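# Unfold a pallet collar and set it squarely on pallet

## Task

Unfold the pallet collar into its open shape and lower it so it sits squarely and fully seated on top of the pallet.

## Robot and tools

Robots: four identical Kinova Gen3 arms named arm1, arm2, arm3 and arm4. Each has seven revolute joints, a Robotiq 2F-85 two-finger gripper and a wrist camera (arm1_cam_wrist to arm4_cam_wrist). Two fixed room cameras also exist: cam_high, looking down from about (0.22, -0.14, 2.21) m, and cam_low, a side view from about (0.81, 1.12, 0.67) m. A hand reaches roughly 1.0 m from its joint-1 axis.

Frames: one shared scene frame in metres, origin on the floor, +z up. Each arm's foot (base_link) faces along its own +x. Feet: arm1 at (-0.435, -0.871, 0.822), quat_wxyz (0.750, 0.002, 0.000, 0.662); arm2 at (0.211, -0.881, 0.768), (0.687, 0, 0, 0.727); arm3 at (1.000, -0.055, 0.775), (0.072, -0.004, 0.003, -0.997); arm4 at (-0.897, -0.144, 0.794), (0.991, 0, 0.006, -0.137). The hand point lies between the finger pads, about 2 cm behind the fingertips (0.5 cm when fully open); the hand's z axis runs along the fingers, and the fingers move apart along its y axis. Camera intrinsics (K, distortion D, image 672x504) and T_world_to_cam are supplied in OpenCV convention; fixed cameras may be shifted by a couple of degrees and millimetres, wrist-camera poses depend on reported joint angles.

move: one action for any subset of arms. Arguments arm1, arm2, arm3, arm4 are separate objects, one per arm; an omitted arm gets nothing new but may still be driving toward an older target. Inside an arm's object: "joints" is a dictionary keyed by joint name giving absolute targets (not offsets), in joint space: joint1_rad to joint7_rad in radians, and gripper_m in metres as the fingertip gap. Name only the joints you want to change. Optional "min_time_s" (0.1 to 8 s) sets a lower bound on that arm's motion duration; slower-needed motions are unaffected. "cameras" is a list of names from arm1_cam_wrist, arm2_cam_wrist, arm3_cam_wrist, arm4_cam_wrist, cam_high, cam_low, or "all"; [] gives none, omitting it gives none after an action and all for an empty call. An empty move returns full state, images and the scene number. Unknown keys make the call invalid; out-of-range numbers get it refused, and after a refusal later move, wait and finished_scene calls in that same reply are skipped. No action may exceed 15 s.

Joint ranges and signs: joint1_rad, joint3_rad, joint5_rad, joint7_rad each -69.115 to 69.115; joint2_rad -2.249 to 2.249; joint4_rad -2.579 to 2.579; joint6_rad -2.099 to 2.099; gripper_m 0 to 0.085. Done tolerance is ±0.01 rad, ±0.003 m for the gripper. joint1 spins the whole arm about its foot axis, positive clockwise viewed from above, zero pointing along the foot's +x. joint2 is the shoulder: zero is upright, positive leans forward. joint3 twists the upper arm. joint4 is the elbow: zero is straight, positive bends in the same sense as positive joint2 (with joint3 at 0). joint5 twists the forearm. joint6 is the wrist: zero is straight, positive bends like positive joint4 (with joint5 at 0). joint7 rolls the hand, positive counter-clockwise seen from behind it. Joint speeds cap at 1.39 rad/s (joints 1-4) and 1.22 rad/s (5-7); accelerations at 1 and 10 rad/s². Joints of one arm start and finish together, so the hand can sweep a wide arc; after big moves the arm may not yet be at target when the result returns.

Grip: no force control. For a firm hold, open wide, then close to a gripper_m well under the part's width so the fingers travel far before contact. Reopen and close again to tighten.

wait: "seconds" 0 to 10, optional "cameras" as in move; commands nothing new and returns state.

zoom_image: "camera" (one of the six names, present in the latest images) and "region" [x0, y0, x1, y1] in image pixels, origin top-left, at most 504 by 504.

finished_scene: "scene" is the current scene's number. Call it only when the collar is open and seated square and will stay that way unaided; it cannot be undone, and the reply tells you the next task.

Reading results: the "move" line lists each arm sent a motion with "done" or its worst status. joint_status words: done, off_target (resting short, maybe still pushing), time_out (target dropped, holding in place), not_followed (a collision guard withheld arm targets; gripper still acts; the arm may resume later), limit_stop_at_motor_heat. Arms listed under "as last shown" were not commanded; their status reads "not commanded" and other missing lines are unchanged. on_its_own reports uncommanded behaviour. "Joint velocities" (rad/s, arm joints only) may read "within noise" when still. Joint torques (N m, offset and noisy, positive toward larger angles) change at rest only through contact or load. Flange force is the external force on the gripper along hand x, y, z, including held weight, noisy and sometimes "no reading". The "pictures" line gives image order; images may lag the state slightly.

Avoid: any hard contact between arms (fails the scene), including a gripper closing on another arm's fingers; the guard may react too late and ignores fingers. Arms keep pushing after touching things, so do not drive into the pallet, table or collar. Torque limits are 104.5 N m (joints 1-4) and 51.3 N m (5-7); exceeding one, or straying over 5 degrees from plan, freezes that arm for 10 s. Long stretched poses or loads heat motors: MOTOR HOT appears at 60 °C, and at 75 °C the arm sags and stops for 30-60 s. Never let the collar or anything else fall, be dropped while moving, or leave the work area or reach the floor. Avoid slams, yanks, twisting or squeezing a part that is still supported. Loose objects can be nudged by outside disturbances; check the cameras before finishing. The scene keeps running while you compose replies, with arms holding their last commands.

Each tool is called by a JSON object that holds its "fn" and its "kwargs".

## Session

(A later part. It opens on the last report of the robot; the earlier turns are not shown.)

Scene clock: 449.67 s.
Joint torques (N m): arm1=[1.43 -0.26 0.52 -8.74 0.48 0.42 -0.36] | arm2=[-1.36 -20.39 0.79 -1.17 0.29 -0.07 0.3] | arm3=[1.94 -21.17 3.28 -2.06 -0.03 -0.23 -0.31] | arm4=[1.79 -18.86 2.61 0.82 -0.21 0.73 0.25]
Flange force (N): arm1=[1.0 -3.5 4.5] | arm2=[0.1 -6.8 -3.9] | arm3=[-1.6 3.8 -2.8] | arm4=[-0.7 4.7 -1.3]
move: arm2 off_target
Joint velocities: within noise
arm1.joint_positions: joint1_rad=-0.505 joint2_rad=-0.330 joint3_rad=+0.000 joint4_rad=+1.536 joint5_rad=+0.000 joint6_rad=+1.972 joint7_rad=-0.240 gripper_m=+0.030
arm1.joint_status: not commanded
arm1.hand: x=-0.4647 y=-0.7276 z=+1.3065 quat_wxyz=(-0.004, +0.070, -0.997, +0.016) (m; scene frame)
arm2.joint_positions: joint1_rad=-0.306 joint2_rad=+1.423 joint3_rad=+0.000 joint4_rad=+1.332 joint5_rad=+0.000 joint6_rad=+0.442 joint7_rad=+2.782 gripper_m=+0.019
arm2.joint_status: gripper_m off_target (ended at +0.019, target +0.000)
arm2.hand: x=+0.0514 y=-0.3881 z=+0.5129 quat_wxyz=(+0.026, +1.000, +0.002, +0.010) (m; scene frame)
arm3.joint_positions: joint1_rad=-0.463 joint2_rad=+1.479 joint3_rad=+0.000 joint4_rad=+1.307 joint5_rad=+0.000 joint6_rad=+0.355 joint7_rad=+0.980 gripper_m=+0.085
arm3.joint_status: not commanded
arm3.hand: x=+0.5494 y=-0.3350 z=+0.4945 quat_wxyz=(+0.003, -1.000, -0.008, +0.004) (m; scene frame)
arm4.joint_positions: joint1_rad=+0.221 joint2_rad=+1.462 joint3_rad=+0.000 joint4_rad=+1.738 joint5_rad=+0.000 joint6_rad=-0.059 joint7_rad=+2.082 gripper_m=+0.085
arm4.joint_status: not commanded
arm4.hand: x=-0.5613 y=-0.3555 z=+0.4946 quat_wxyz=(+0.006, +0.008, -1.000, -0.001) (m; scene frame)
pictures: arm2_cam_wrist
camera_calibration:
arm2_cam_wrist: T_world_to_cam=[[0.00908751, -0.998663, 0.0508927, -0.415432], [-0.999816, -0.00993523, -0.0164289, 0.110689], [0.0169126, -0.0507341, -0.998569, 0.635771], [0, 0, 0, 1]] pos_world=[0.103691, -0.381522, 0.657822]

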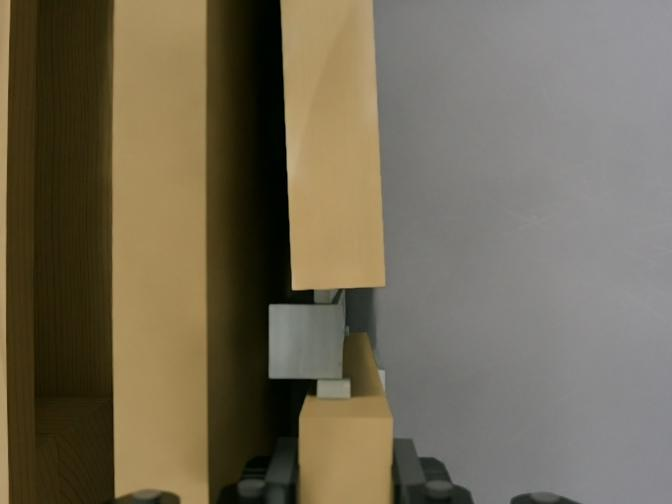

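{"fn": "move", "kwargs": {"arm2": {"joints": {"joint1_rad": -0.3371, "joint2_rad": 1.3806, "joint3_rad": 0, "joint4_rad": 1.5099, "joint5_rad": 0, "joint6_rad": 0.2889, "joint7_rad": 2.7096}, "min_time_s": 1.3}, "cameras": ["arm2_cam_wrist", "arm3_cam_wrist", "arm4_cam_wrist"]}}

Scene clock: 464.30 s.
Joint torques (N m): arm1=[1.44 -0.28 0.54 -8.73 0.5 0.42 -0.34] | arm2=[-6.5 -24.95 -5.18 12.65 0.92 8.25 1.99] | arm3=[6.5 -19.28 8.01 1.7 0.74 1.79 -0.35] | arm4=[-2.9 -16.66 -4.61 5.05 0.11 2.84 0.4]
Flange force (N): arm1=[1.1 -3.5 4.5] | arm2=[-3.4 -34.3 35.1] | arm3=[-3.0 14.7 0.9] | arm4=[-0.7 -8.8 2.9]
move: arm2 done
Joint velocities: within noise
arm1, arm3, arm4: as last shown
arm2.joint_positions: joint1_rad=-0.337 joint2_rad=+1.381 joint3_rad=+0.000 joint4_rad=+1.510 joint5_rad=+0.000 joint6_rad=+0.289 joint7_rad=+2.710 gripper_m=+0.019
arm2.joint_status: all done
arm2.hand: x=+0.0508 y=-0.4280 z=+0.5169 quat_wxyz=(+0.017, +1.000, -0.019, +0.008) (m; scene frame)
pictures: arm2_cam_wrist, arm3_cam_wrist, arm4_cam_wrist
camera_calibration:
arm2_cam_wrist: T_world_to_cam=[[-0.0328223, -0.99892, 0.0328812, -0.444222], [-0.999394, 0.0324198, -0.0127013, 0.125993], [0.0116216, -0.0332781, -0.999379, 0.645898], [0, 0, 0, 1]] pos_world=[0.10383, -0.426333, 0.661703]
arm3_cam_wrist: T_world_to_cam=[[0.0275338, -0.999602, -0.00617126, -0.347744], [-0.999389, -0.0276597, 0.0213537, 0.581798], [-0.0215159, 0.00557954, -0.999753, 0.65553], [0, 0, 0, 1]] pos_world=[0.605122, -0.335171, 0.640799]
arm4_cam_wrist: T_world_to_cam=[[-0.0203935, 0.999762, 0.00778192, 0.33845], [0.999694, 0.0204999, -0.0138435, 0.625992], [-0.0139998, 0.00749722, -0.999874, 0.638144], [0, 0, 0, 1]] pos_world=[-0.609965, -0.355986, 0.644096]

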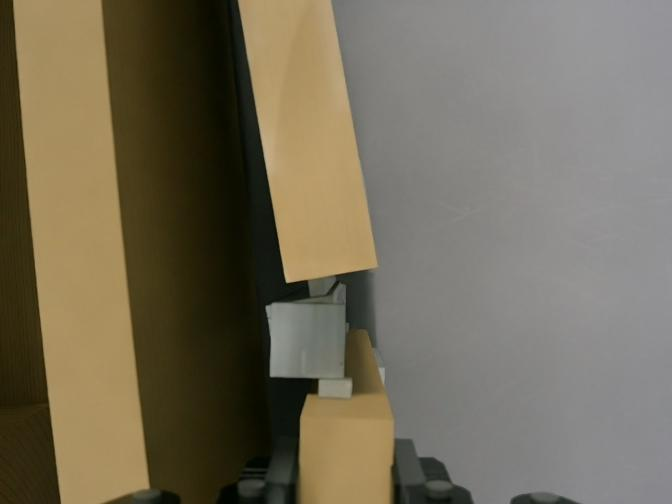

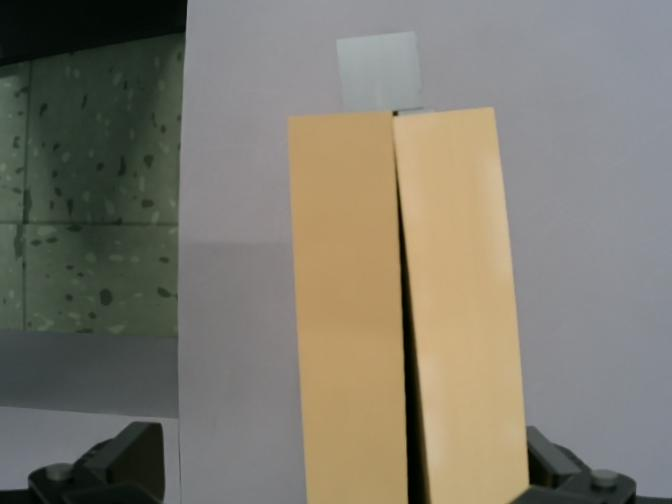

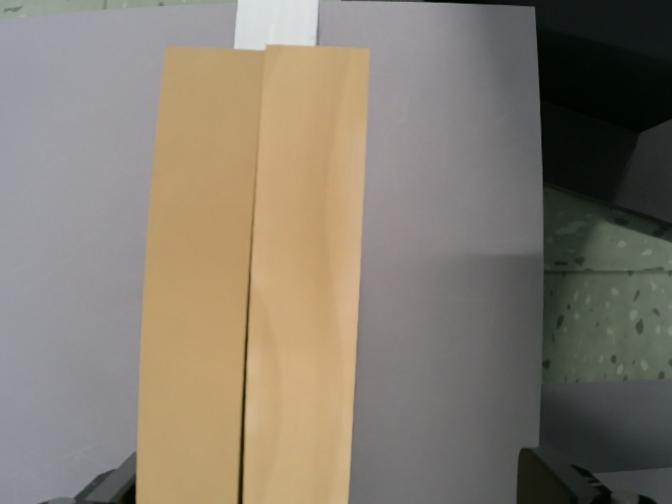

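{"fn": "move", "kwargs": {"arm1": {"joints": {"joint1_rad": 0.3448, "joint2_rad": 1.4878, "joint3_rad": 0, "joint4_rad": 1.1537, "joint5_rad": 0, "joint6_rad": 0.5353, "joint7_rad": 0.4448, "gripper_m": 0.0265}, "min_time_s": 2}, "cameras": ["arm1_cam_wrist", "cam_high"]}}

{"fn": "zoom_image", "kwargs": {"camera": "arm1_cam_wrist", "region": [220, 364, 460, 504]}}

{"fn": "zoom_image", "kwargs": {"camera": "cam_high", "region": [230, 110, 400, 380]}}

Scene clock: 486.43 s.
Joint torques (N m): arm1=[1.38 -23.96 1.04 -4.79 0.51 0.45 -0.34] | arm2=[-6.52 -25.09 -5.2 12.72 1.01 8.3 2] | arm3=[6.45 -19.24 7.97 1.7 0.73 1.8 -0.34] | arm4=[-2.86 -16.62 -4.66 5.09 0.12 2.84 0.37]
Flange force (N): arm1=[4.0 -2.7 -1.0] | arm2=[-3.5 -34.4 35.6] | arm3=[-3.0 14.6 0.9] | arm4=[-0.8 -8.8 2.8]
move: arm1 done
Joint velocities: within noise
arm1.joint_positions: joint1_rad=+0.345 joint2_rad=+1.488 joint3_rad=+0.000 joint4_rad=+1.154 joint5_rad=+0.000 joint6_rad=+0.535 joint7_rad=+0.445 gripper_m=+0.026
arm1.joint_status: all done
arm1.hand: x=-0.1603 y=-0.3825 z=+0.5557 quat_wxyz=(+0.009, -0.012, -1.000, +0.014) (m; scene frame)
arm2, arm3, arm4: as last shown
arm2.hand: x=+0.0507 y=-0.4280 z=+0.5169 quat_wxyz=(+0.017, +1.000, -0.019, +0.008) (m; scene frame)
arm3.hand: x=+0.5495 y=-0.3351 z=+0.4944 quat_wxyz=(+0.003, -1.000, -0.008, +0.004) (m; scene frame)
pictures: arm1_cam_wrist, cam_high
camera_calibration:
arm1_cam_wrist: T_world_to_cam=[[0.012181, 0.999915, 0.00469476, 0.376567], [0.999904, -0.0122119, 0.00661711, 0.204803], [0.00667388, 0.00461371, -0.999967, 0.70778], [0, 0, 0, 1]] pos_world=[-0.214094, -0.377299, 0.704634]

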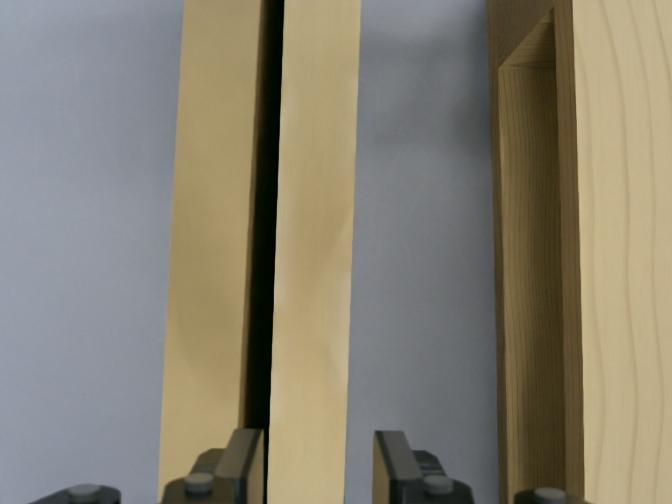

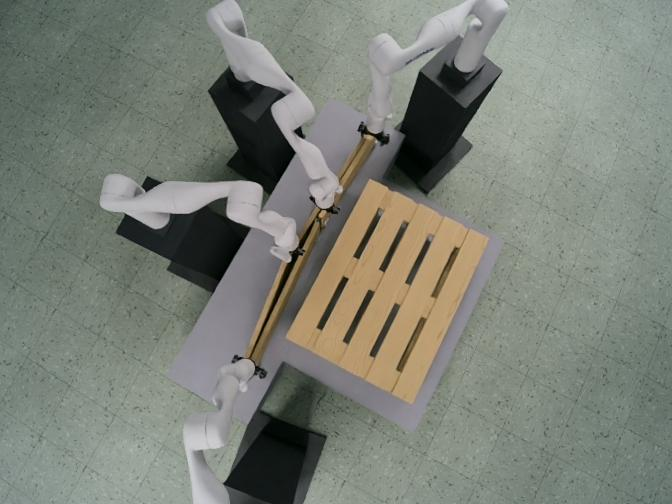

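Scaled by 2.100.

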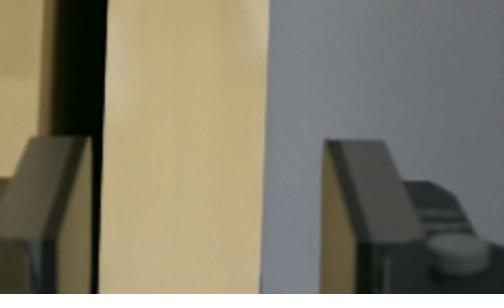

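Scaled by 1.867 from the camera's 672x504 image, which has a finer 960x720 frame.

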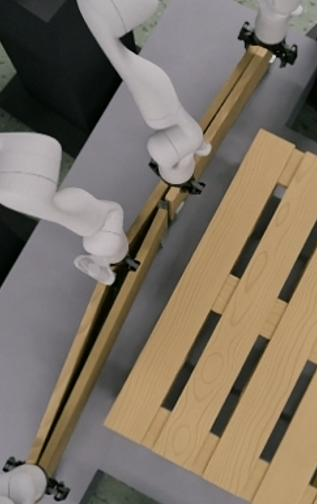

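{"fn": "zoom_image", "kwargs": {"camera": "arm1_cam_wrist", "region": [150, 300, 300, 440]}}

{"fn": "zoom_image", "kwargs": {"camera": "arm1_cam_wrist", "region": [160, 0, 380, 160]}}

Scaled by 3.360.

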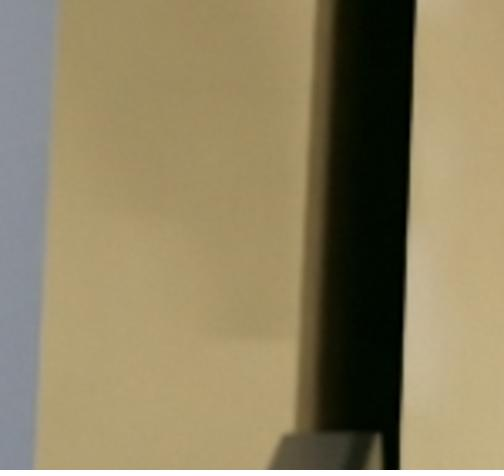

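Scaled by 2.291.

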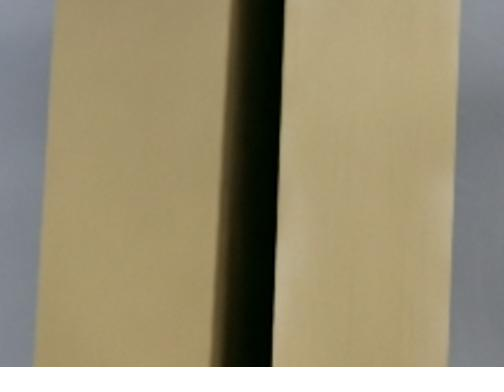

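{"fn": "move", "kwargs": {"arm2": {"joints": {"joint1_rad": -0.3063, "joint2_rad": 1.4200, "joint3_rad": 0, "joint4_rad": 1.3350, "joint5_rad": 0, "joint6_rad": 0.4426, "joint7_rad": 2.7824}, "min_time_s": 1.3}, "cameras": ["arm1_cam_wrist", "arm2_cam_wrist"]}}

{"fn": "zoom_image", "kwargs": {"camera": "arm1_cam_wrist", "region": [150, 300, 300, 440]}}

Scene clock: 499.03 s.
Joint torques (N m): arm1=[1.39 -23.97 1.01 -4.77 0.51 0.47 -0.33] | arm2=[0.93 -30.13 4.26 -6.19 1.28 -2.12 0.48] | arm3=[0.53 -21.04 1.77 -2.04 -0.23 -0.27 -0.24] | arm4=[1.66 -18.46 2.4 1.08 -0.18 0.92 0.3]
Flange force (N): arm1=[4.0 -2.6 -0.9] | arm2=[-3.1 -0.8 8.6] | arm3=[-3.1 1.7 -3.1] | arm4=[-0.9 4.3 -1.6]
move: arm2 done
Joint velocities: within noise
arm1, arm3, arm4: as last shown
arm2.joint_positions: joint1_rad=-0.306 joint2_rad=+1.420 joint3_rad=+0.000 joint4_rad=+1.335 joint5_rad=+0.000 joint6_rad=+0.443 joint7_rad=+2.782 gripper_m=+0.019
arm2.joint_status: all done
arm2.hand: x=+0.0514 y=-0.3882 z=+0.5142 quat_wxyz=(+0.026, +1.000, +0.002, +0.010) (m; scene frame)
arm3.hand: x=+0.5495 y=-0.3350 z=+0.4944 quat_wxyz=(+0.003, -1.000, -0.008, +0.004) (m; scene frame)
pictures: arm1_cam_wrist, arm2_cam_wrist
camera_calibration:
arm1_cam_wrist: T_world_to_cam=[[0.012181, 0.999915, 0.00469476, 0.376567], [0.999904, -0.0122119, 0.00661711, 0.204803], [0.00667388, 0.00461371, -0.999967, 0.70778], [0, 0, 0, 1]] pos_world=[-0.214094, -0.377299, 0.704634]
arm2_cam_wrist: T_world_to_cam=[[0.00898511, -0.998659, 0.05099, -0.415651], [-0.999817, -0.0098345, -0.0164316, 0.110849], [0.0169111, -0.050833, -0.998564, 0.637022], [0, 0, 0, 1]] pos_world=[0.103791, -0.381622, 0.659122]

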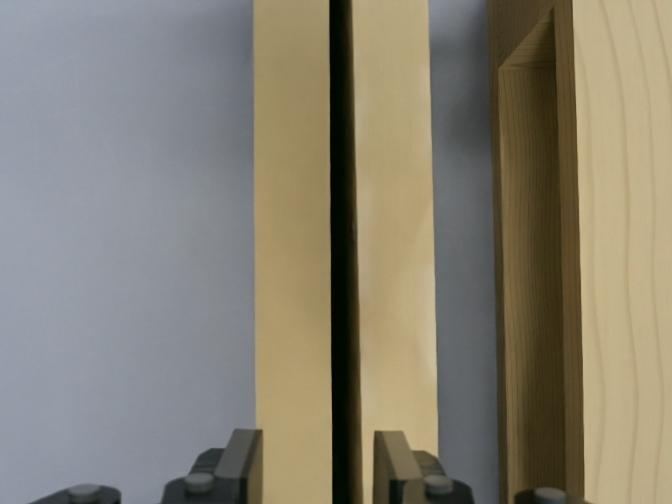

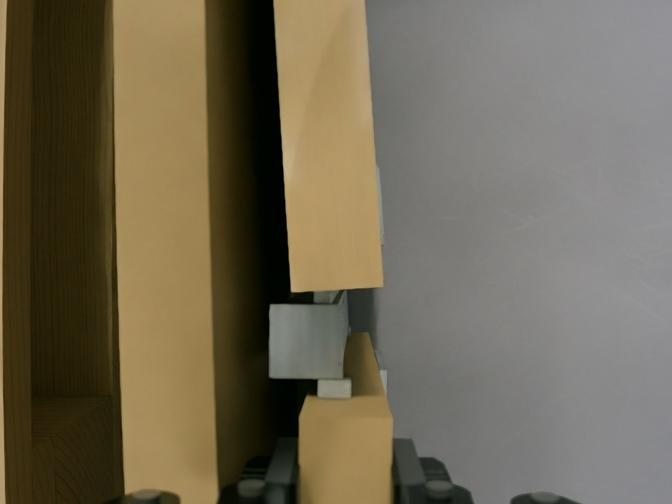

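Scaled by 3.360.

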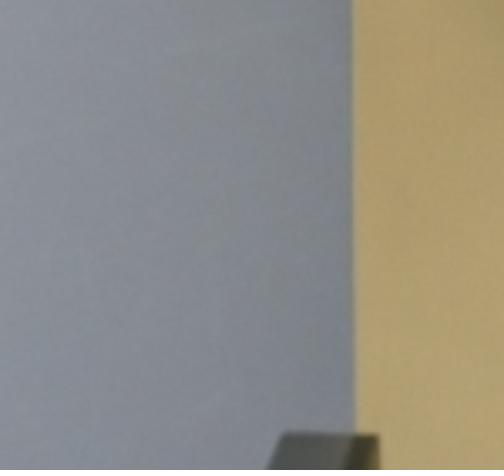

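{"fn": "move", "kwargs": {"arm1": {"joints": {"joint2_rad": 1.3228, "joint4_rad": 1.2769, "joint6_rad": 0.5772}, "min_time_s": 0.8}, "arm4": {"joints": {"joint1_rad": 0.3082, "joint2_rad": 1.4611, "joint4_rad": 1.6631, "joint6_rad": 0.0174, "joint7_rad": 2.1699}, "min_time_s": 0.8}}}

{"fn": "move", "kwargs": {"arm2": {"joints": {"joint1_rad": -0.3257, "joint2_rad": 1.3841, "joint4_rad": 1.4895, "joint6_rad": 0.3057, "joint7_rad": 2.7629}, "min_time_s": 1.3}, "arm4": {"joints": {"joint1_rad": 0.3595, "joint2_rad": 1.4628, "joint4_rad": 1.6084, "joint6_rad": 0.0704, "joint7_rad": 2.2212}, "min_time_s": 1.3}, "cameras": ["arm1_cam_wrist", "arm2_cam_wrist", "arm3_cam_wrist", "arm4_cam_wrist"]}}

Scene clock: 515.10 s.
Joint torques (N m): arm1=[1.33 -23.75 1 -5.13 0.53 0.5 -0.33] | arm2=[1.1 -30.05 4.42 -6.32 1.24 -2.09 0.51] | arm3=[0.48 -21.05 1.7 -2.06 -0.24 -0.25 -0.25] | arm4=[2.05 -19.61 2.98 -0.03 -0.16 0.68 0.31]
Flange force (N): arm1=[3.9 -2.7 -0.3] | arm2=[-3.1 0.1 8.2] | arm3=[-3.0 1.6 -3.1] | arm4=[-1.0 5.2 -1.5]
move: arm1 done; arm4 done
Joint velocities: within noise
arm1.joint_positions: joint1_rad=+0.345 joint2_rad=+1.323 joint3_rad=+0.000 joint4_rad=+1.277 joint5_rad=+0.000 joint6_rad=+0.577 joint7_rad=+0.445 gripper_m=+0.026
arm1.joint_status: all done
arm1.hand: x=-0.1601 y=-0.3828 z=+0.6307 quat_wxyz=(+0.009, -0.012, -1.000, +0.014) (m; scene frame)
arm2, arm3: as last shown
arm3.hand: x=+0.5495 y=-0.3351 z=+0.4944 quat_wxyz=(+0.003, -1.000, -0.008, +0.004) (m; scene frame)
arm4.joint_positions: joint1_rad=+0.308 joint2_rad=+1.461 joint3_rad=+0.000 joint4_rad=+1.663 joint5_rad=+0.000 joint6_rad=+0.017 joint7_rad=+2.170 gripper_m=+0.085
arm4.joint_status: all done
arm4.hand: x=-0.5613 y=-0.3974 z=+0.4945 quat_wxyz=(+0.006, +0.008, -1.000, -0.001) (m; scene frame)
pictures: none

Scene clock: 516.73 s.
Joint torques (N m): arm1=[1.36 -23.75 1.02 -5.1 0.51 0.49 -0.36] | arm2=[1.79 -29.45 4.39 1.44 1.16 2.29 0.85] | arm3=[4.68 -20.58 6.12 -2.1 0.34 -0.32 -0.46] | arm4=[2.76 -20.18 4.08 -0.56 -0.07 0.64 0.32]
Flange force (N): arm1=[3.9 -2.6 -0.3] | arm2=[-8.9 -10.0 23.3] | arm3=[1.5 7.7 -4.3] | arm4=[-2.1 6.4 -1.4]
move: arm2 done; arm4 done
Joint velocities: within noise
arm1, arm3: as last shown
arm2.joint_positions: joint1_rad=-0.326 joint2_rad=+1.384 joint3_rad=+0.000 joint4_rad=+1.489 joint5_rad=+0.000 joint6_rad=+0.306 joint7_rad=+2.763 gripper_m=+0.019
arm2.joint_status: all done
arm2.hand: x=+0.0539 y=-0.4212 z=+0.5168 quat_wxyz=(+0.017, +1.000, +0.002, +0.007) (m; scene frame)
arm3.hand: x=+0.5494 y=-0.3351 z=+0.4945 quat_wxyz=(+0.003, -1.000, -0.008, +0.004) (m; scene frame)
arm4.joint_positions: joint1_rad=+0.359 joint2_rad=+1.463 joint3_rad=+0.000 joint4_rad=+1.608 joint5_rad=+0.000 joint6_rad=+0.070 joint7_rad=+2.221 gripper_m=+0.085
arm4.joint_status: all done
arm4.hand: x=-0.5613 y=-0.4244 z=+0.4945 quat_wxyz=(+0.006, +0.008, -1.000, -0.001) (m; scene frame)
pictures: arm1_cam_wrist, arm2_cam_wrist, arm3_cam_wrist, arm4_cam_wrist
camera_calibration:
arm1_cam_wrist: T_world_to_cam=[[0.012181, 0.999915, 0.00469476, 0.376513], [0.999904, -0.0122119, 0.00661711, 0.204103], [0.00667388, 0.00461371, -0.999967, 0.782778], [0, 0, 0, 1]] pos_world=[-0.213894, -0.377599, 0.779634]
arm2_cam_wrist: T_world_to_cam=[[0.00911524, -0.999396, 0.0335411, -0.439981], [-0.999896, -0.00948562, -0.0109001, 0.110317], [0.0112116, -0.0334382, -0.999378, 0.646048], [0, 0, 0, 1]] pos_world=[0.107072, -0.417066, 0.661606]
arm3_cam_wrist: T_world_to_cam=[[0.0275363, -0.999602, -0.00607133, -0.34781], [-0.999389, -0.0276601, 0.0213565, 0.581796], [-0.0215159, 0.00547954, -0.999753, 0.655497], [0, 0, 0, 1]] pos_world=[0.605122, -0.335171, 0.640799]
arm4_cam_wrist: T_world_to_cam=[[-0.0203911, 0.999761, 0.00788392, 0.40727], [0.999693, 0.0204997, -0.0139414, 0.627465], [-0.0140997, 0.00759722, -0.999872, 0.63854], [0, 0, 0, 1]] pos_world=[-0.609965, -0.424887, 0.643995]

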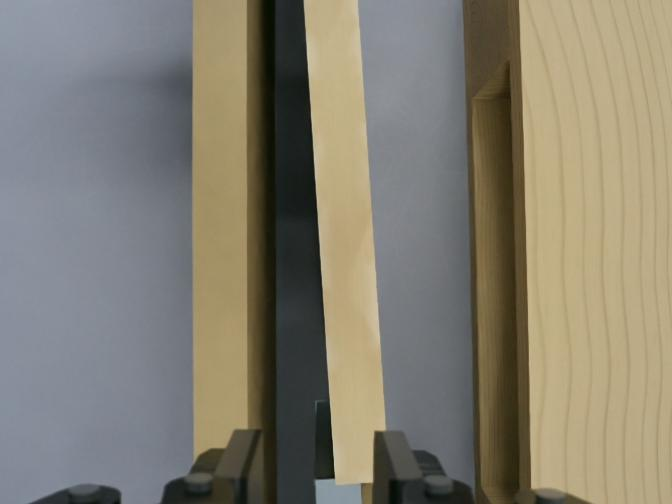

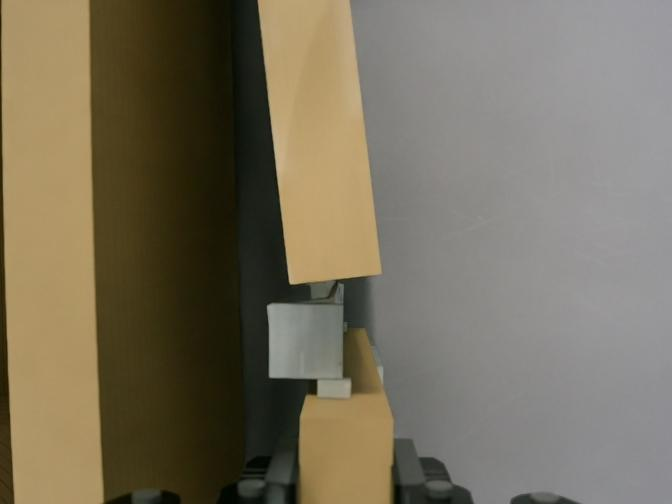

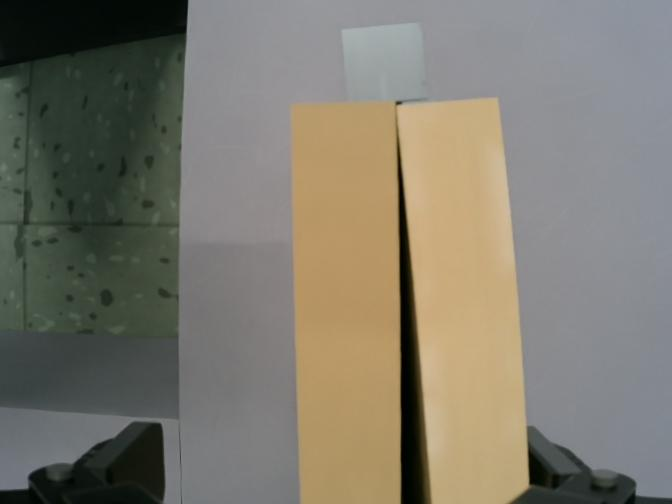

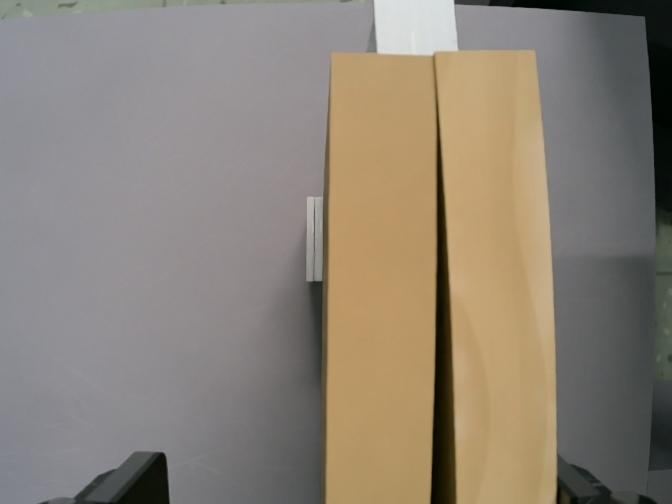

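{"fn": "move", "kwargs": {"arm2": {"joints": {"joint1_rad": -0.3442, "joint2_rad": 1.3646, "joint4_rad": 1.6315, "joint6_rad": 0.1645, "joint7_rad": 2.7444}, "min_time_s": 1.3}, "arm3": {"joints": {"joint1_rad": -0.4935, "joint2_rad": 1.4890, "joint4_rad": 1.2616, "joint6_rad": 0.3910, "joint7_rad": 0.9493}, "min_time_s": 1.3}, "arm4": {"joints": {"joint1_rad": 0.4071, "joint2_rad": 1.4670, "joint4_rad": 1.5482, "joint6_rad": 0.1264, "joint7_rad": 2.2688}, "min_time_s": 1.3}}}

{"fn": "move", "kwargs": {"arm2": {"joints": {"joint1_rad": -0.3607, "joint2_rad": 1.3614, "joint4_rad": 1.7606, "joint6_rad": 0.0196, "joint7_rad": 2.7279}, "min_time_s": 1.3}, "arm4": {"joints": {"joint1_rad": 0.4495, "joint2_rad": 1.4737, "joint4_rad": 1.4850, "joint6_rad": 0.1829, "joint7_rad": 2.3113}, "min_time_s": 1.3}, "cameras": ["arm1_cam_wrist", "arm2_cam_wrist", "arm3_cam_wrist", "arm4_cam_wrist", "cam_high"]}}

Scene clock: 522.80 s.
Joint torques (N m): arm1=[1.39 -23.73 1.02 -5.09 0.49 0.47 -0.33] | arm2=[-0.04 -30.61 0.6 0.99 -0.52 0.83 -0.43] | arm3=[0.49 -21.35 1.73 -2.36 -0.23 -0.28 -0.25] | arm4=[1.8 -20.55 2.63 -0.83 -0.18 0.71 0.28]
Flange force (N): arm1=[3.9 -2.5 -0.3] | arm2=[-2.0 -9.1 26.1] | arm3=[-3.0 1.7 -3.1] | arm4=[-1.1 4.0 -1.2]
move: arm2 done; arm3 done; arm4 done
Joint velocities: within noise
arm1: as last shown
arm2.joint_positions: joint1_rad=-0.344 joint2_rad=+1.365 joint3_rad=+0.000 joint4_rad=+1.631 joint5_rad=+0.000 joint6_rad=+0.164 joint7_rad=+2.744 gripper_m=+0.019
arm2.joint_status: all done
arm2.hand: x=+0.0584 y=-0.4550 z=+0.5168 quat_wxyz=(+0.008, +1.000, +0.002, +0.004) (m; scene frame)
arm3.joint_positions: joint1_rad=-0.494 joint2_rad=+1.489 joint3_rad=+0.000 joint4_rad=+1.262 joint5_rad=+0.000 joint6_rad=+0.391 joint7_rad=+0.949 gripper_m=+0.085
arm3.joint_status: all done
arm3.hand: x=+0.5495 y=-0.3550 z=+0.4943 quat_wxyz=(+0.003, -1.000, -0.008, +0.004) (m; scene frame)
arm4.joint_positions: joint1_rad=+0.407 joint2_rad=+1.467 joint3_rad=+0.000 joint4_rad=+1.548 joint5_rad=+0.000 joint6_rad=+0.126 joint7_rad=+2.269 gripper_m=+0.085
arm4.joint_status: all done
arm4.hand: x=-0.5613 y=-0.4515 z=+0.4945 quat_wxyz=(+0.006, +0.008, -1.000, -0.001) (m; scene frame)
pictures: none

Scene clock: 524.43 s.
Joint torques (N m): arm1=[1.36 -23.76 0.99 -5.11 0.49 0.51 -0.34] | arm2=[0.86 -18.09 0.94 6.8 -0.83 2.48 -0.83] | arm3=[4.16 -21.25 5.44 -2.55 0.3 -0.37 -0.45] | arm4=[1.76 -21 2.62 -1.35 -0.16 0.75 0.28]
Flange force (N): arm1=[3.9 -2.6 -0.3] | arm2=[-5.0 -13.6 8.7] | arm3=[1.3 6.6 -3.8] | arm4=[-0.9 4.0 -1.4]
move: arm2 done; arm4 done
Joint velocities: within noise
arm1, arm3: as last shown
arm2.joint_positions: joint1_rad=-0.361 joint2_rad=+1.361 joint3_rad=+0.000 joint4_rad=+1.761 joint5_rad=+0.000 joint6_rad=+0.020 joint7_rad=+2.728 gripper_m=+0.019
arm2.joint_status: all done
arm2.hand: x=+0.0651 y=-0.4885 z=+0.5148 quat_wxyz=(+0.000, +1.000, +0.002, +0.000) (m; scene frame)
arm4.joint_positions: joint1_rad=+0.450 joint2_rad=+1.474 joint3_rad=+0.000 joint4_rad=+1.485 joint5_rad=+0.000 joint6_rad=+0.183 joint7_rad=+2.311 gripper_m=+0.085
arm4.joint_status: all done
arm4.hand: x=-0.5614 y=-0.4774 z=+0.4943 quat_wxyz=(+0.006, +0.008, -1.000, -0.001) (m; scene frame)
pictures: arm1_cam_wrist, arm2_cam_wrist, arm3_cam_wrist, arm4_cam_wrist, cam_high
camera_calibration:
arm1_cam_wrist: T_world_to_cam=[[0.012181, 0.999915, 0.00469476, 0.376513], [0.999904, -0.0122119, 0.00661711, 0.204103], [0.00667388, 0.00461371, -0.999967, 0.782778], [0, 0, 0, 1]] pos_world=[-0.213894, -0.377599, 0.779634]
arm2_cam_wrist: T_world_to_cam=[[0.00937383, -0.999955, -0.00148642, -0.489581], [-0.999952, -0.00937808, 0.00287397, 0.113838], [-0.00288778, 0.00145941, -0.999995, 0.659836], [0, 0, 0, 1]] pos_world=[0.120327, -0.489454, 0.658777]
arm3_cam_wrist: T_world_to_cam=[[0.0276361, -0.9996, -0.00607383, -0.367864], [-0.999386, -0.02776, 0.021356, 0.58131], [-0.0215161, 0.0054799, -0.999753, 0.655409], [0, 0, 0, 1]] pos_world=[0.605222, -0.355171, 0.640599]
arm4_cam_wrist: T_world_to_cam=[[-0.0204903, 0.999759, 0.0078876, 0.460195], [0.999689, 0.0205996, -0.0140418, 0.628659], [-0.0142009, 0.00759742, -0.99987, 0.63868], [0, 0, 0, 1]] pos_world=[-0.609964, -0.477886, 0.643794]

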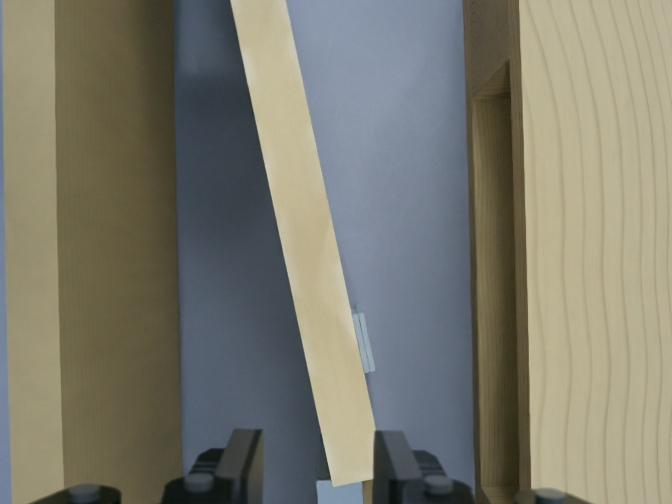

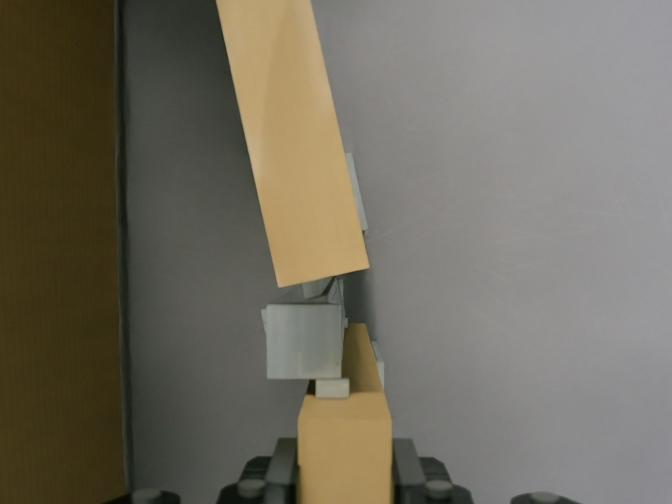

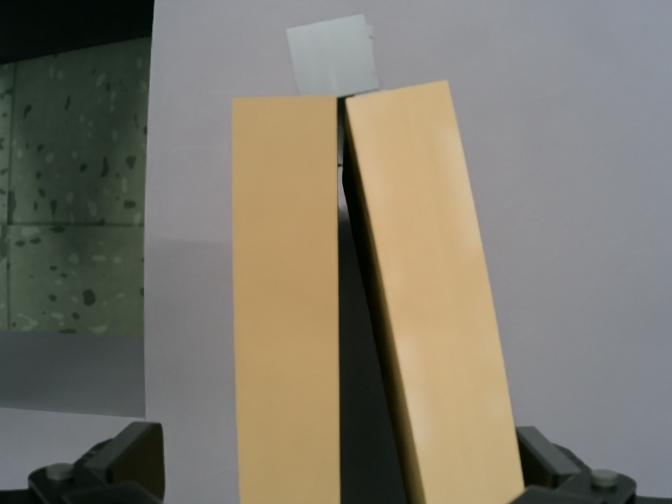

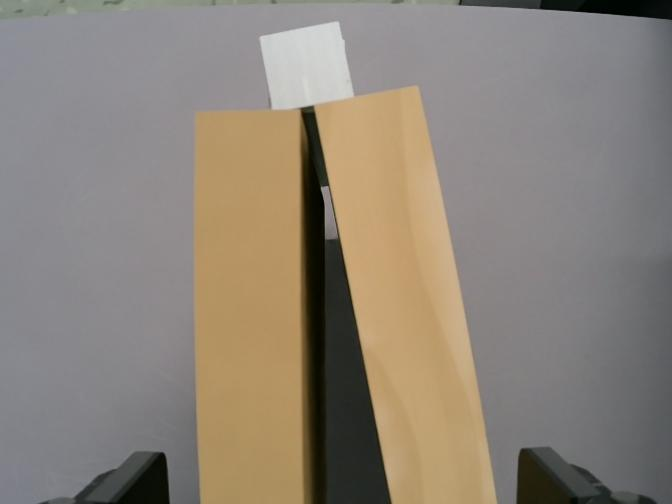

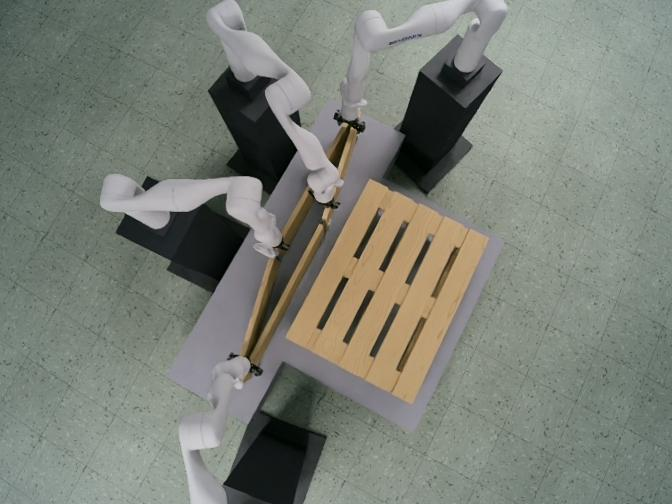

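{"fn": "move", "kwargs": {"arm1": {"joints": {"joint1_rad": 0.2021, "joint2_rad": 0.2572, "joint4_rad": 2.0143, "joint6_rad": 0.8701, "joint7_rad": 0.30}, "min_time_s": 1.5}, "arm3": {"joints": {"joint1_rad": -0.4935, "joint2_rad": 1.3424, "joint4_rad": 1.3752, "joint6_rad": 0.4240, "joint7_rad": 0.9493}, "min_time_s": 0.8}, "arm4": {"joints": {"joint1_rad": 0.4495, "joint2_rad": 1.3221, "joint4_rad": 1.6010, "joint6_rad": 0.2185, "joint7_rad": 2.3113}, "min_time_s": 0.8}}}

{"fn": "move", "kwargs": {"arm3": {"joints": {"joint1_rad": -0.5107, "joint2_rad": 1.4300, "joint4_rad": 1.0619, "joint6_rad": 0.6497, "joint7_rad": 1.1254, "gripper_m": 0.036}, "min_time_s": 1.0}, "arm4": {"joints": {"joint1_rad": 0.3230, "joint2_rad": 1.3309, "joint4_rad": 1.5440, "joint6_rad": 0.2667, "joint7_rad": 2.3780, "gripper_m": 0.036}, "min_time_s": 1.0}, "cameras": ["arm3_cam_wrist", "arm4_cam_wrist"]}}

{"fn": "zoom_image", "kwargs": {"camera": "arm3_cam_wrist", "region": [200, 344, 500, 504]}}

{"fn": "zoom_image", "kwargs": {"camera": "arm4_cam_wrist", "region": [200, 344, 500, 504]}}

Scene clock: 540.37 s.
Joint torques (N m): arm1=[1.41 -11.05 0.8 -7.38 0.5 0.39 -0.35] | arm2=[0.9 -19.34 1.19 4.38 -0.76 1.37 -0.77] | arm3=[0.52 -21.18 1.73 -2.61 -0.24 -0.26 -0.23] | arm4=[1.82 -20.86 2.65 -1.7 -0.16 0.74 0.28]
Flange force (N): arm1=[3.8 -2.5 1.1] | arm2=[-3.8 -9.6 6.7] | arm3=[-2.7 1.6 -3.6] | arm4=[-1.0 4.1 -1.1]
move: arm1 done; arm3 done; arm4 done
Joint velocities: within noise
arm1.joint_positions: joint1_rad=+0.202 joint2_rad=+0.257 joint3_rad=+0.000 joint4_rad=+2.014 joint5_rad=+0.000 joint6_rad=+0.870 joint7_rad=+0.300 gripper_m=+0.026
arm1.joint_status: all done
arm1.hand: x=-0.2993 y=-0.5504 z=+1.0005 quat_wxyz=(+0.001, -0.013, -1.000, -0.002) (m; scene frame)
arm2: as last shown
arm3.joint_positions: joint1_rad=-0.493 joint2_rad=+1.342 joint3_rad=+0.000 joint4_rad=+1.375 joint5_rad=+0.000 joint6_rad=+0.424 joint7_rad=+0.949 gripper_m=+0.085
arm3.joint_status: all done
arm3.hand: x=+0.5500 y=-0.3554 z=+0.5593 quat_wxyz=(+0.003, -1.000, -0.008, +0.004) (m; scene frame)
arm4.joint_positions: joint1_rad=+0.450 joint2_rad=+1.322 joint3_rad=+0.000 joint4_rad=+1.601 joint5_rad=+0.000 joint6_rad=+0.219 joint7_rad=+2.311 gripper_m=+0.085
arm4.joint_status: all done
arm4.hand: x=-0.5605 y=-0.4775 z=+0.5593 quat_wxyz=(+0.006, +0.008, -1.000, -0.001) (m; scene frame)
pictures: none

Scene clock: 541.83 s.
Joint torques (N m): arm1=[1.44 -11.06 0.7 -7.34 0.5 0.39 -0.35] | arm2=[0.81 -19.33 1.16 4.38 -0.79 1.38 -0.85] | arm3=[0.53 -23.12 1.74 -4.37 -0.25 -0.27 -0.25] | arm4=[1.8 -21.25 2.57 -2.04 -0.13 0.75 0.28]
Flange force (N): arm1=[3.7 -2.4 1.0] | arm2=[-3.5 -9.7 6.7] | arm3=[-2.5 0.9 -3.5] | arm4=[-1.3 3.9 -1.1]
move: arm3 done; arm4 done
Joint velocities: within noise
arm1, arm2: as last shown
arm3.joint_positions: joint1_rad=-0.511 joint2_rad=+1.430 joint3_rad=+0.000 joint4_rad=+1.062 joint5_rad=+0.000 joint6_rad=+0.650 joint7_rad=+1.125 gripper_m=+0.036
arm3.joint_status: all done
arm3.hand: x=+0.5017 y=-0.4043 z=+0.5594 quat_wxyz=(+0.003, -0.994, -0.105, +0.004) (m; scene frame)
arm4.joint_positions: joint1_rad=+0.323 joint2_rad=+1.331 joint3_rad=+0.000 joint4_rad=+1.544 joint5_rad=+0.000 joint6_rad=+0.267 joint7_rad=+2.378 gripper_m=+0.036
arm4.joint_status: all done
arm4.hand: x=-0.5082 y=-0.4408 z=+0.5588 quat_wxyz=(+0.006, +0.104, -0.995, -0.002) (m; scene frame)
pictures: arm3_cam_wrist, arm4_cam_wrist
camera_calibration:
arm3_cam_wrist: T_world_to_cam=[[0.219081, -0.975678, -0.00752542, -0.500928], [-0.975476, -0.219191, 0.0200677, 0.442016], [-0.0212291, 0.00294441, -0.99977, 0.718602], [0, 0, 0, 1]] pos_world=[0.556175, -0.393975, 0.705797]
arm4_cam_wrist: T_world_to_cam=[[-0.212026, 0.97721, 0.010311, 0.315504], [0.977146, 0.212153, -0.013315, 0.648219], [-0.015199, 0.00725225, -0.999858, 0.702923], [0, 0, 0, 1]] pos_world=[-0.555825, -0.450933, 0.708201]

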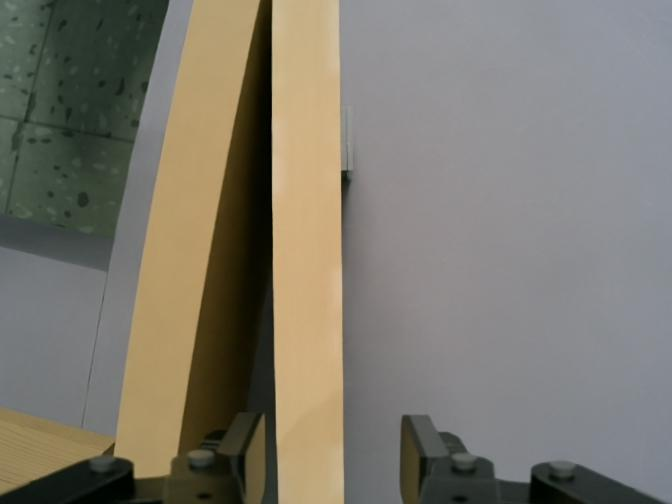

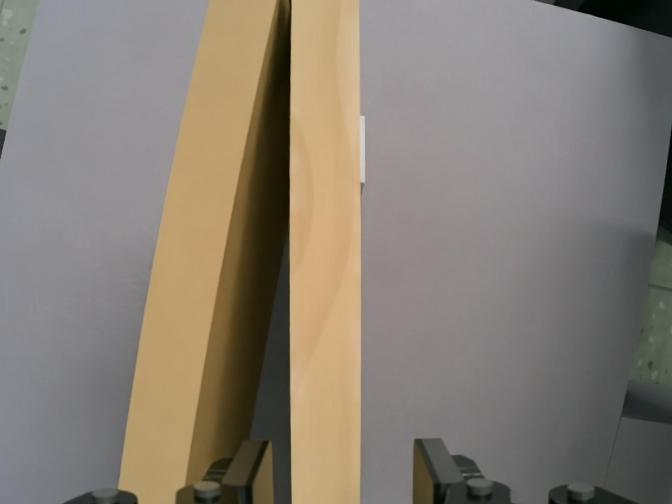

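Scaled by 1.680.

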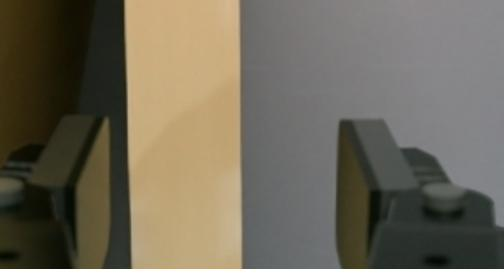

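Scaled by 1.680.

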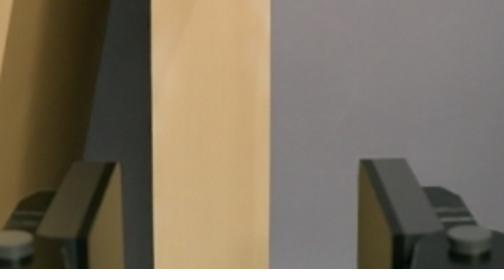

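{"fn": "move", "kwargs": {"arm3": {"joints": {"joint1_rad": -0.5001, "joint2_rad": 1.5238, "joint4_rad": 0.9935, "joint6_rad": 0.6243, "joint7_rad": 1.1447}, "min_time_s": 1.2}, "arm4": {"joints": {"joint1_rad": 0.3297, "joint2_rad": 1.4345, "joint4_rad": 1.4552, "joint6_rad": 0.2518, "joint7_rad": 2.3846}, "min_time_s": 1.2}, "cameras": ["arm3_cam_wrist", "arm4_cam_wrist"]}}

Scene clock: 547.90 s.
Joint torques (N m): arm1=[1.43 -11.03 0.71 -7.38 0.5 0.37 -0.36] | arm2=[0.78 -19.35 1.24 4.37 -0.76 1.41 -0.81] | arm3=[0.54 -23.16 1.72 -4.22 -0.23 -0.25 -0.23] | arm4=[1.81 -21.5 2.58 -1.96 -0.13 0.74 0.28]
Flange force (N): arm1=[3.7 -2.5 1.0] | arm2=[-3.4 -9.5 6.8] | arm3=[-2.6 0.9 -3.2] | arm4=[-1.2 4.0 -1.4]
move: arm3 done; arm4 done
Joint velocities: within noise
arm1, arm2: as last shown
arm3.joint_positions: joint1_rad=-0.500 joint2_rad=+1.524 joint3_rad=+0.000 joint4_rad=+0.994 joint5_rad=+0.000 joint6_rad=+0.624 joint7_rad=+1.145 gripper_m=+0.036
arm3.joint_status: all done
arm3.hand: x=+0.4998 y=-0.3971 z=+0.5154 quat_wxyz=(+0.003, -0.994, -0.109, +0.004) (m; scene frame)
arm4.joint_positions: joint1_rad=+0.330 joint2_rad=+1.435 joint3_rad=+0.000 joint4_rad=+1.455 joint5_rad=+0.000 joint6_rad=+0.252 joint7_rad=+2.385 gripper_m=+0.036
arm4.joint_status: all done
arm4.hand: x=-0.5077 y=-0.4454 z=+0.5148 quat_wxyz=(+0.006, +0.104, -0.995, -0.001) (m; scene frame)
pictures: arm3_cam_wrist, arm4_cam_wrist
camera_calibration:
arm3_cam_wrist: T_world_to_cam=[[0.227593, -0.973726, -0.00761191, -0.497246], [-0.973527, -0.227703, 0.0199368, 0.438451], [-0.0211462, 0.00287291, -0.999772, 0.674577], [0, 0, 0, 1]] pos_world=[0.554278, -0.386284, 0.661897]
arm4_cam_wrist: T_world_to_cam=[[-0.212029, 0.97721, 0.0101921, 0.320615], [0.977147, 0.212153, -0.0132385, 0.648168], [-0.0150991, 0.00715225, -0.99986, 0.65898], [0, 0, 0, 1]] pos_world=[-0.555426, -0.455532, 0.664201]

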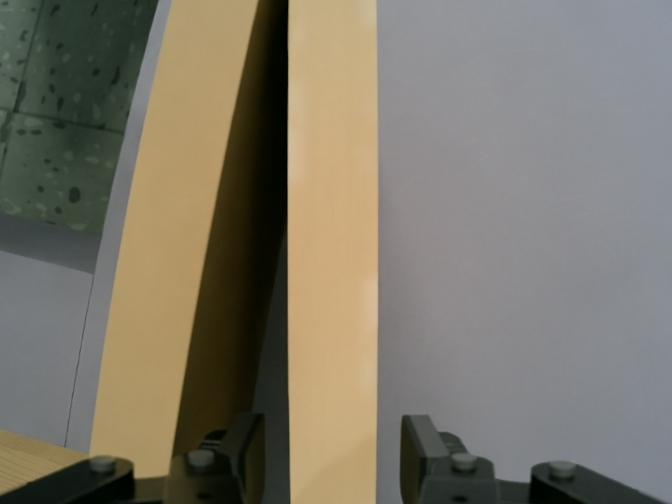

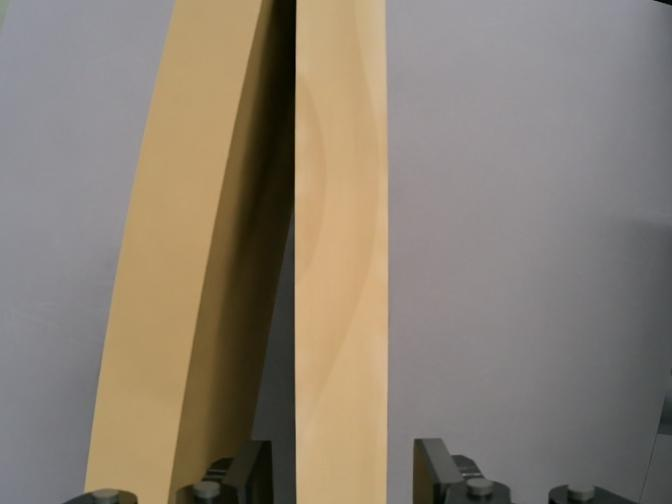

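{"fn": "move", "kwargs": {"arm3": {"joints": {"gripper_m": 0.0}}, "arm4": {"joints": {"gripper_m": 0.0}}, "cameras": ["arm3_cam_wrist", "arm4_cam_wrist"]}}

Scene clock: 549.13 s.
Joint torques (N m): arm1=[1.36 -11.03 0.71 -7.36 0.51 0.38 -0.36] | arm2=[0.69 -21.18 1.01 4.21 -0.78 1.29 -0.82] | arm3=[3.64 -18.54 4.33 -4.48 0.39 -1.55 -0.64] | arm4=[0.81 -18.12 1.67 -1.84 0.08 0.41 0.62]
Flange force (N): arm1=[3.5 -2.5 1.0] | arm2=[-3.2 -9.6 10.9] | arm3=[3.1 3.5 -14.6] | arm4=[0.2 3.5 -9.1]
move: arm3 off_target; arm4 off_target
Joint velocities: within noise
arm1, arm2: as last shown
arm2.hand: x=+0.0651 y=-0.4884 z=+0.5148 quat_wxyz=(+0.000, +1.000, +0.002, +0.000) (m; scene frame)
arm3.joint_positions: joint1_rad=-0.500 joint2_rad=+1.524 joint3_rad=+0.000 joint4_rad=+0.993 joint5_rad=+0.000 joint6_rad=+0.624 joint7_rad=+1.145 gripper_m=+0.018
arm3.joint_status: gripper_m off_target (ended at +0.018, target +0.000)
arm3.hand: x=+0.4998 y=-0.3971 z=+0.5154 quat_wxyz=(+0.003, -0.994, -0.109, +0.004) (m; scene frame)
arm4.joint_positions: joint1_rad=+0.330 joint2_rad=+1.435 joint3_rad=+0.000 joint4_rad=+1.455 joint5_rad=+0.000 joint6_rad=+0.252 joint7_rad=+2.385 gripper_m=+0.018
arm4.joint_status: gripper_m off_target (ended at +0.018, target +0.000)
arm4.hand: x=-0.5077 y=-0.4454 z=+0.5148 quat_wxyz=(+0.006, +0.104, -0.995, -0.001) (m; scene frame)
pictures: arm3_cam_wrist, arm4_cam_wrist
camera_calibration:
arm3_cam_wrist: T_world_to_cam=[[0.227593, -0.973726, -0.00761191, -0.497344], [-0.973527, -0.227703, 0.0199368, 0.438428], [-0.0211462, 0.00287291, -0.999772, 0.674577], [0, 0, 0, 1]] pos_world=[0.554278, -0.386384, 0.661897]
arm4_cam_wrist: T_world_to_cam=[[-0.211935, 0.977232, 0.0100929, 0.320743], [0.977167, 0.212058, -0.0132595, 0.64815], [-0.0150979, 0.0070523, -0.999861, 0.658936], [0, 0, 0, 1]] pos_world=[-0.555425, -0.455533, 0.664201]

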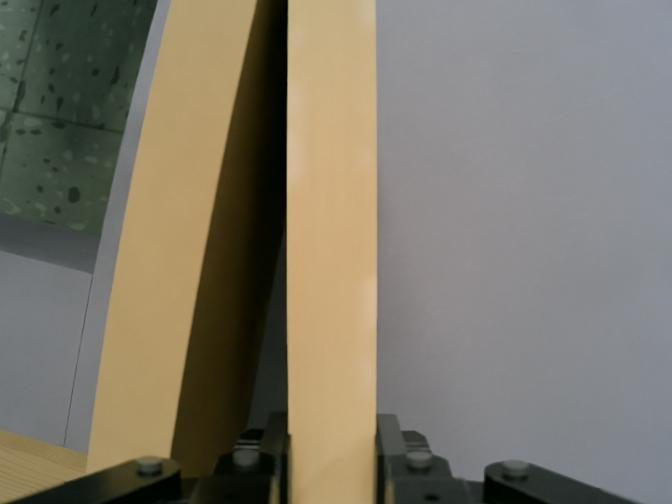

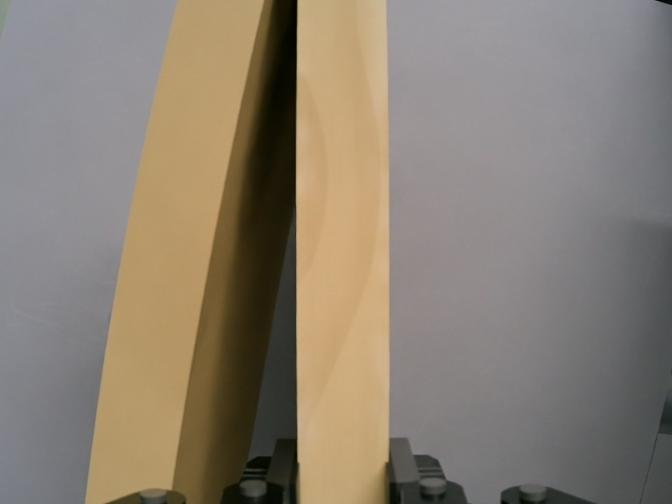

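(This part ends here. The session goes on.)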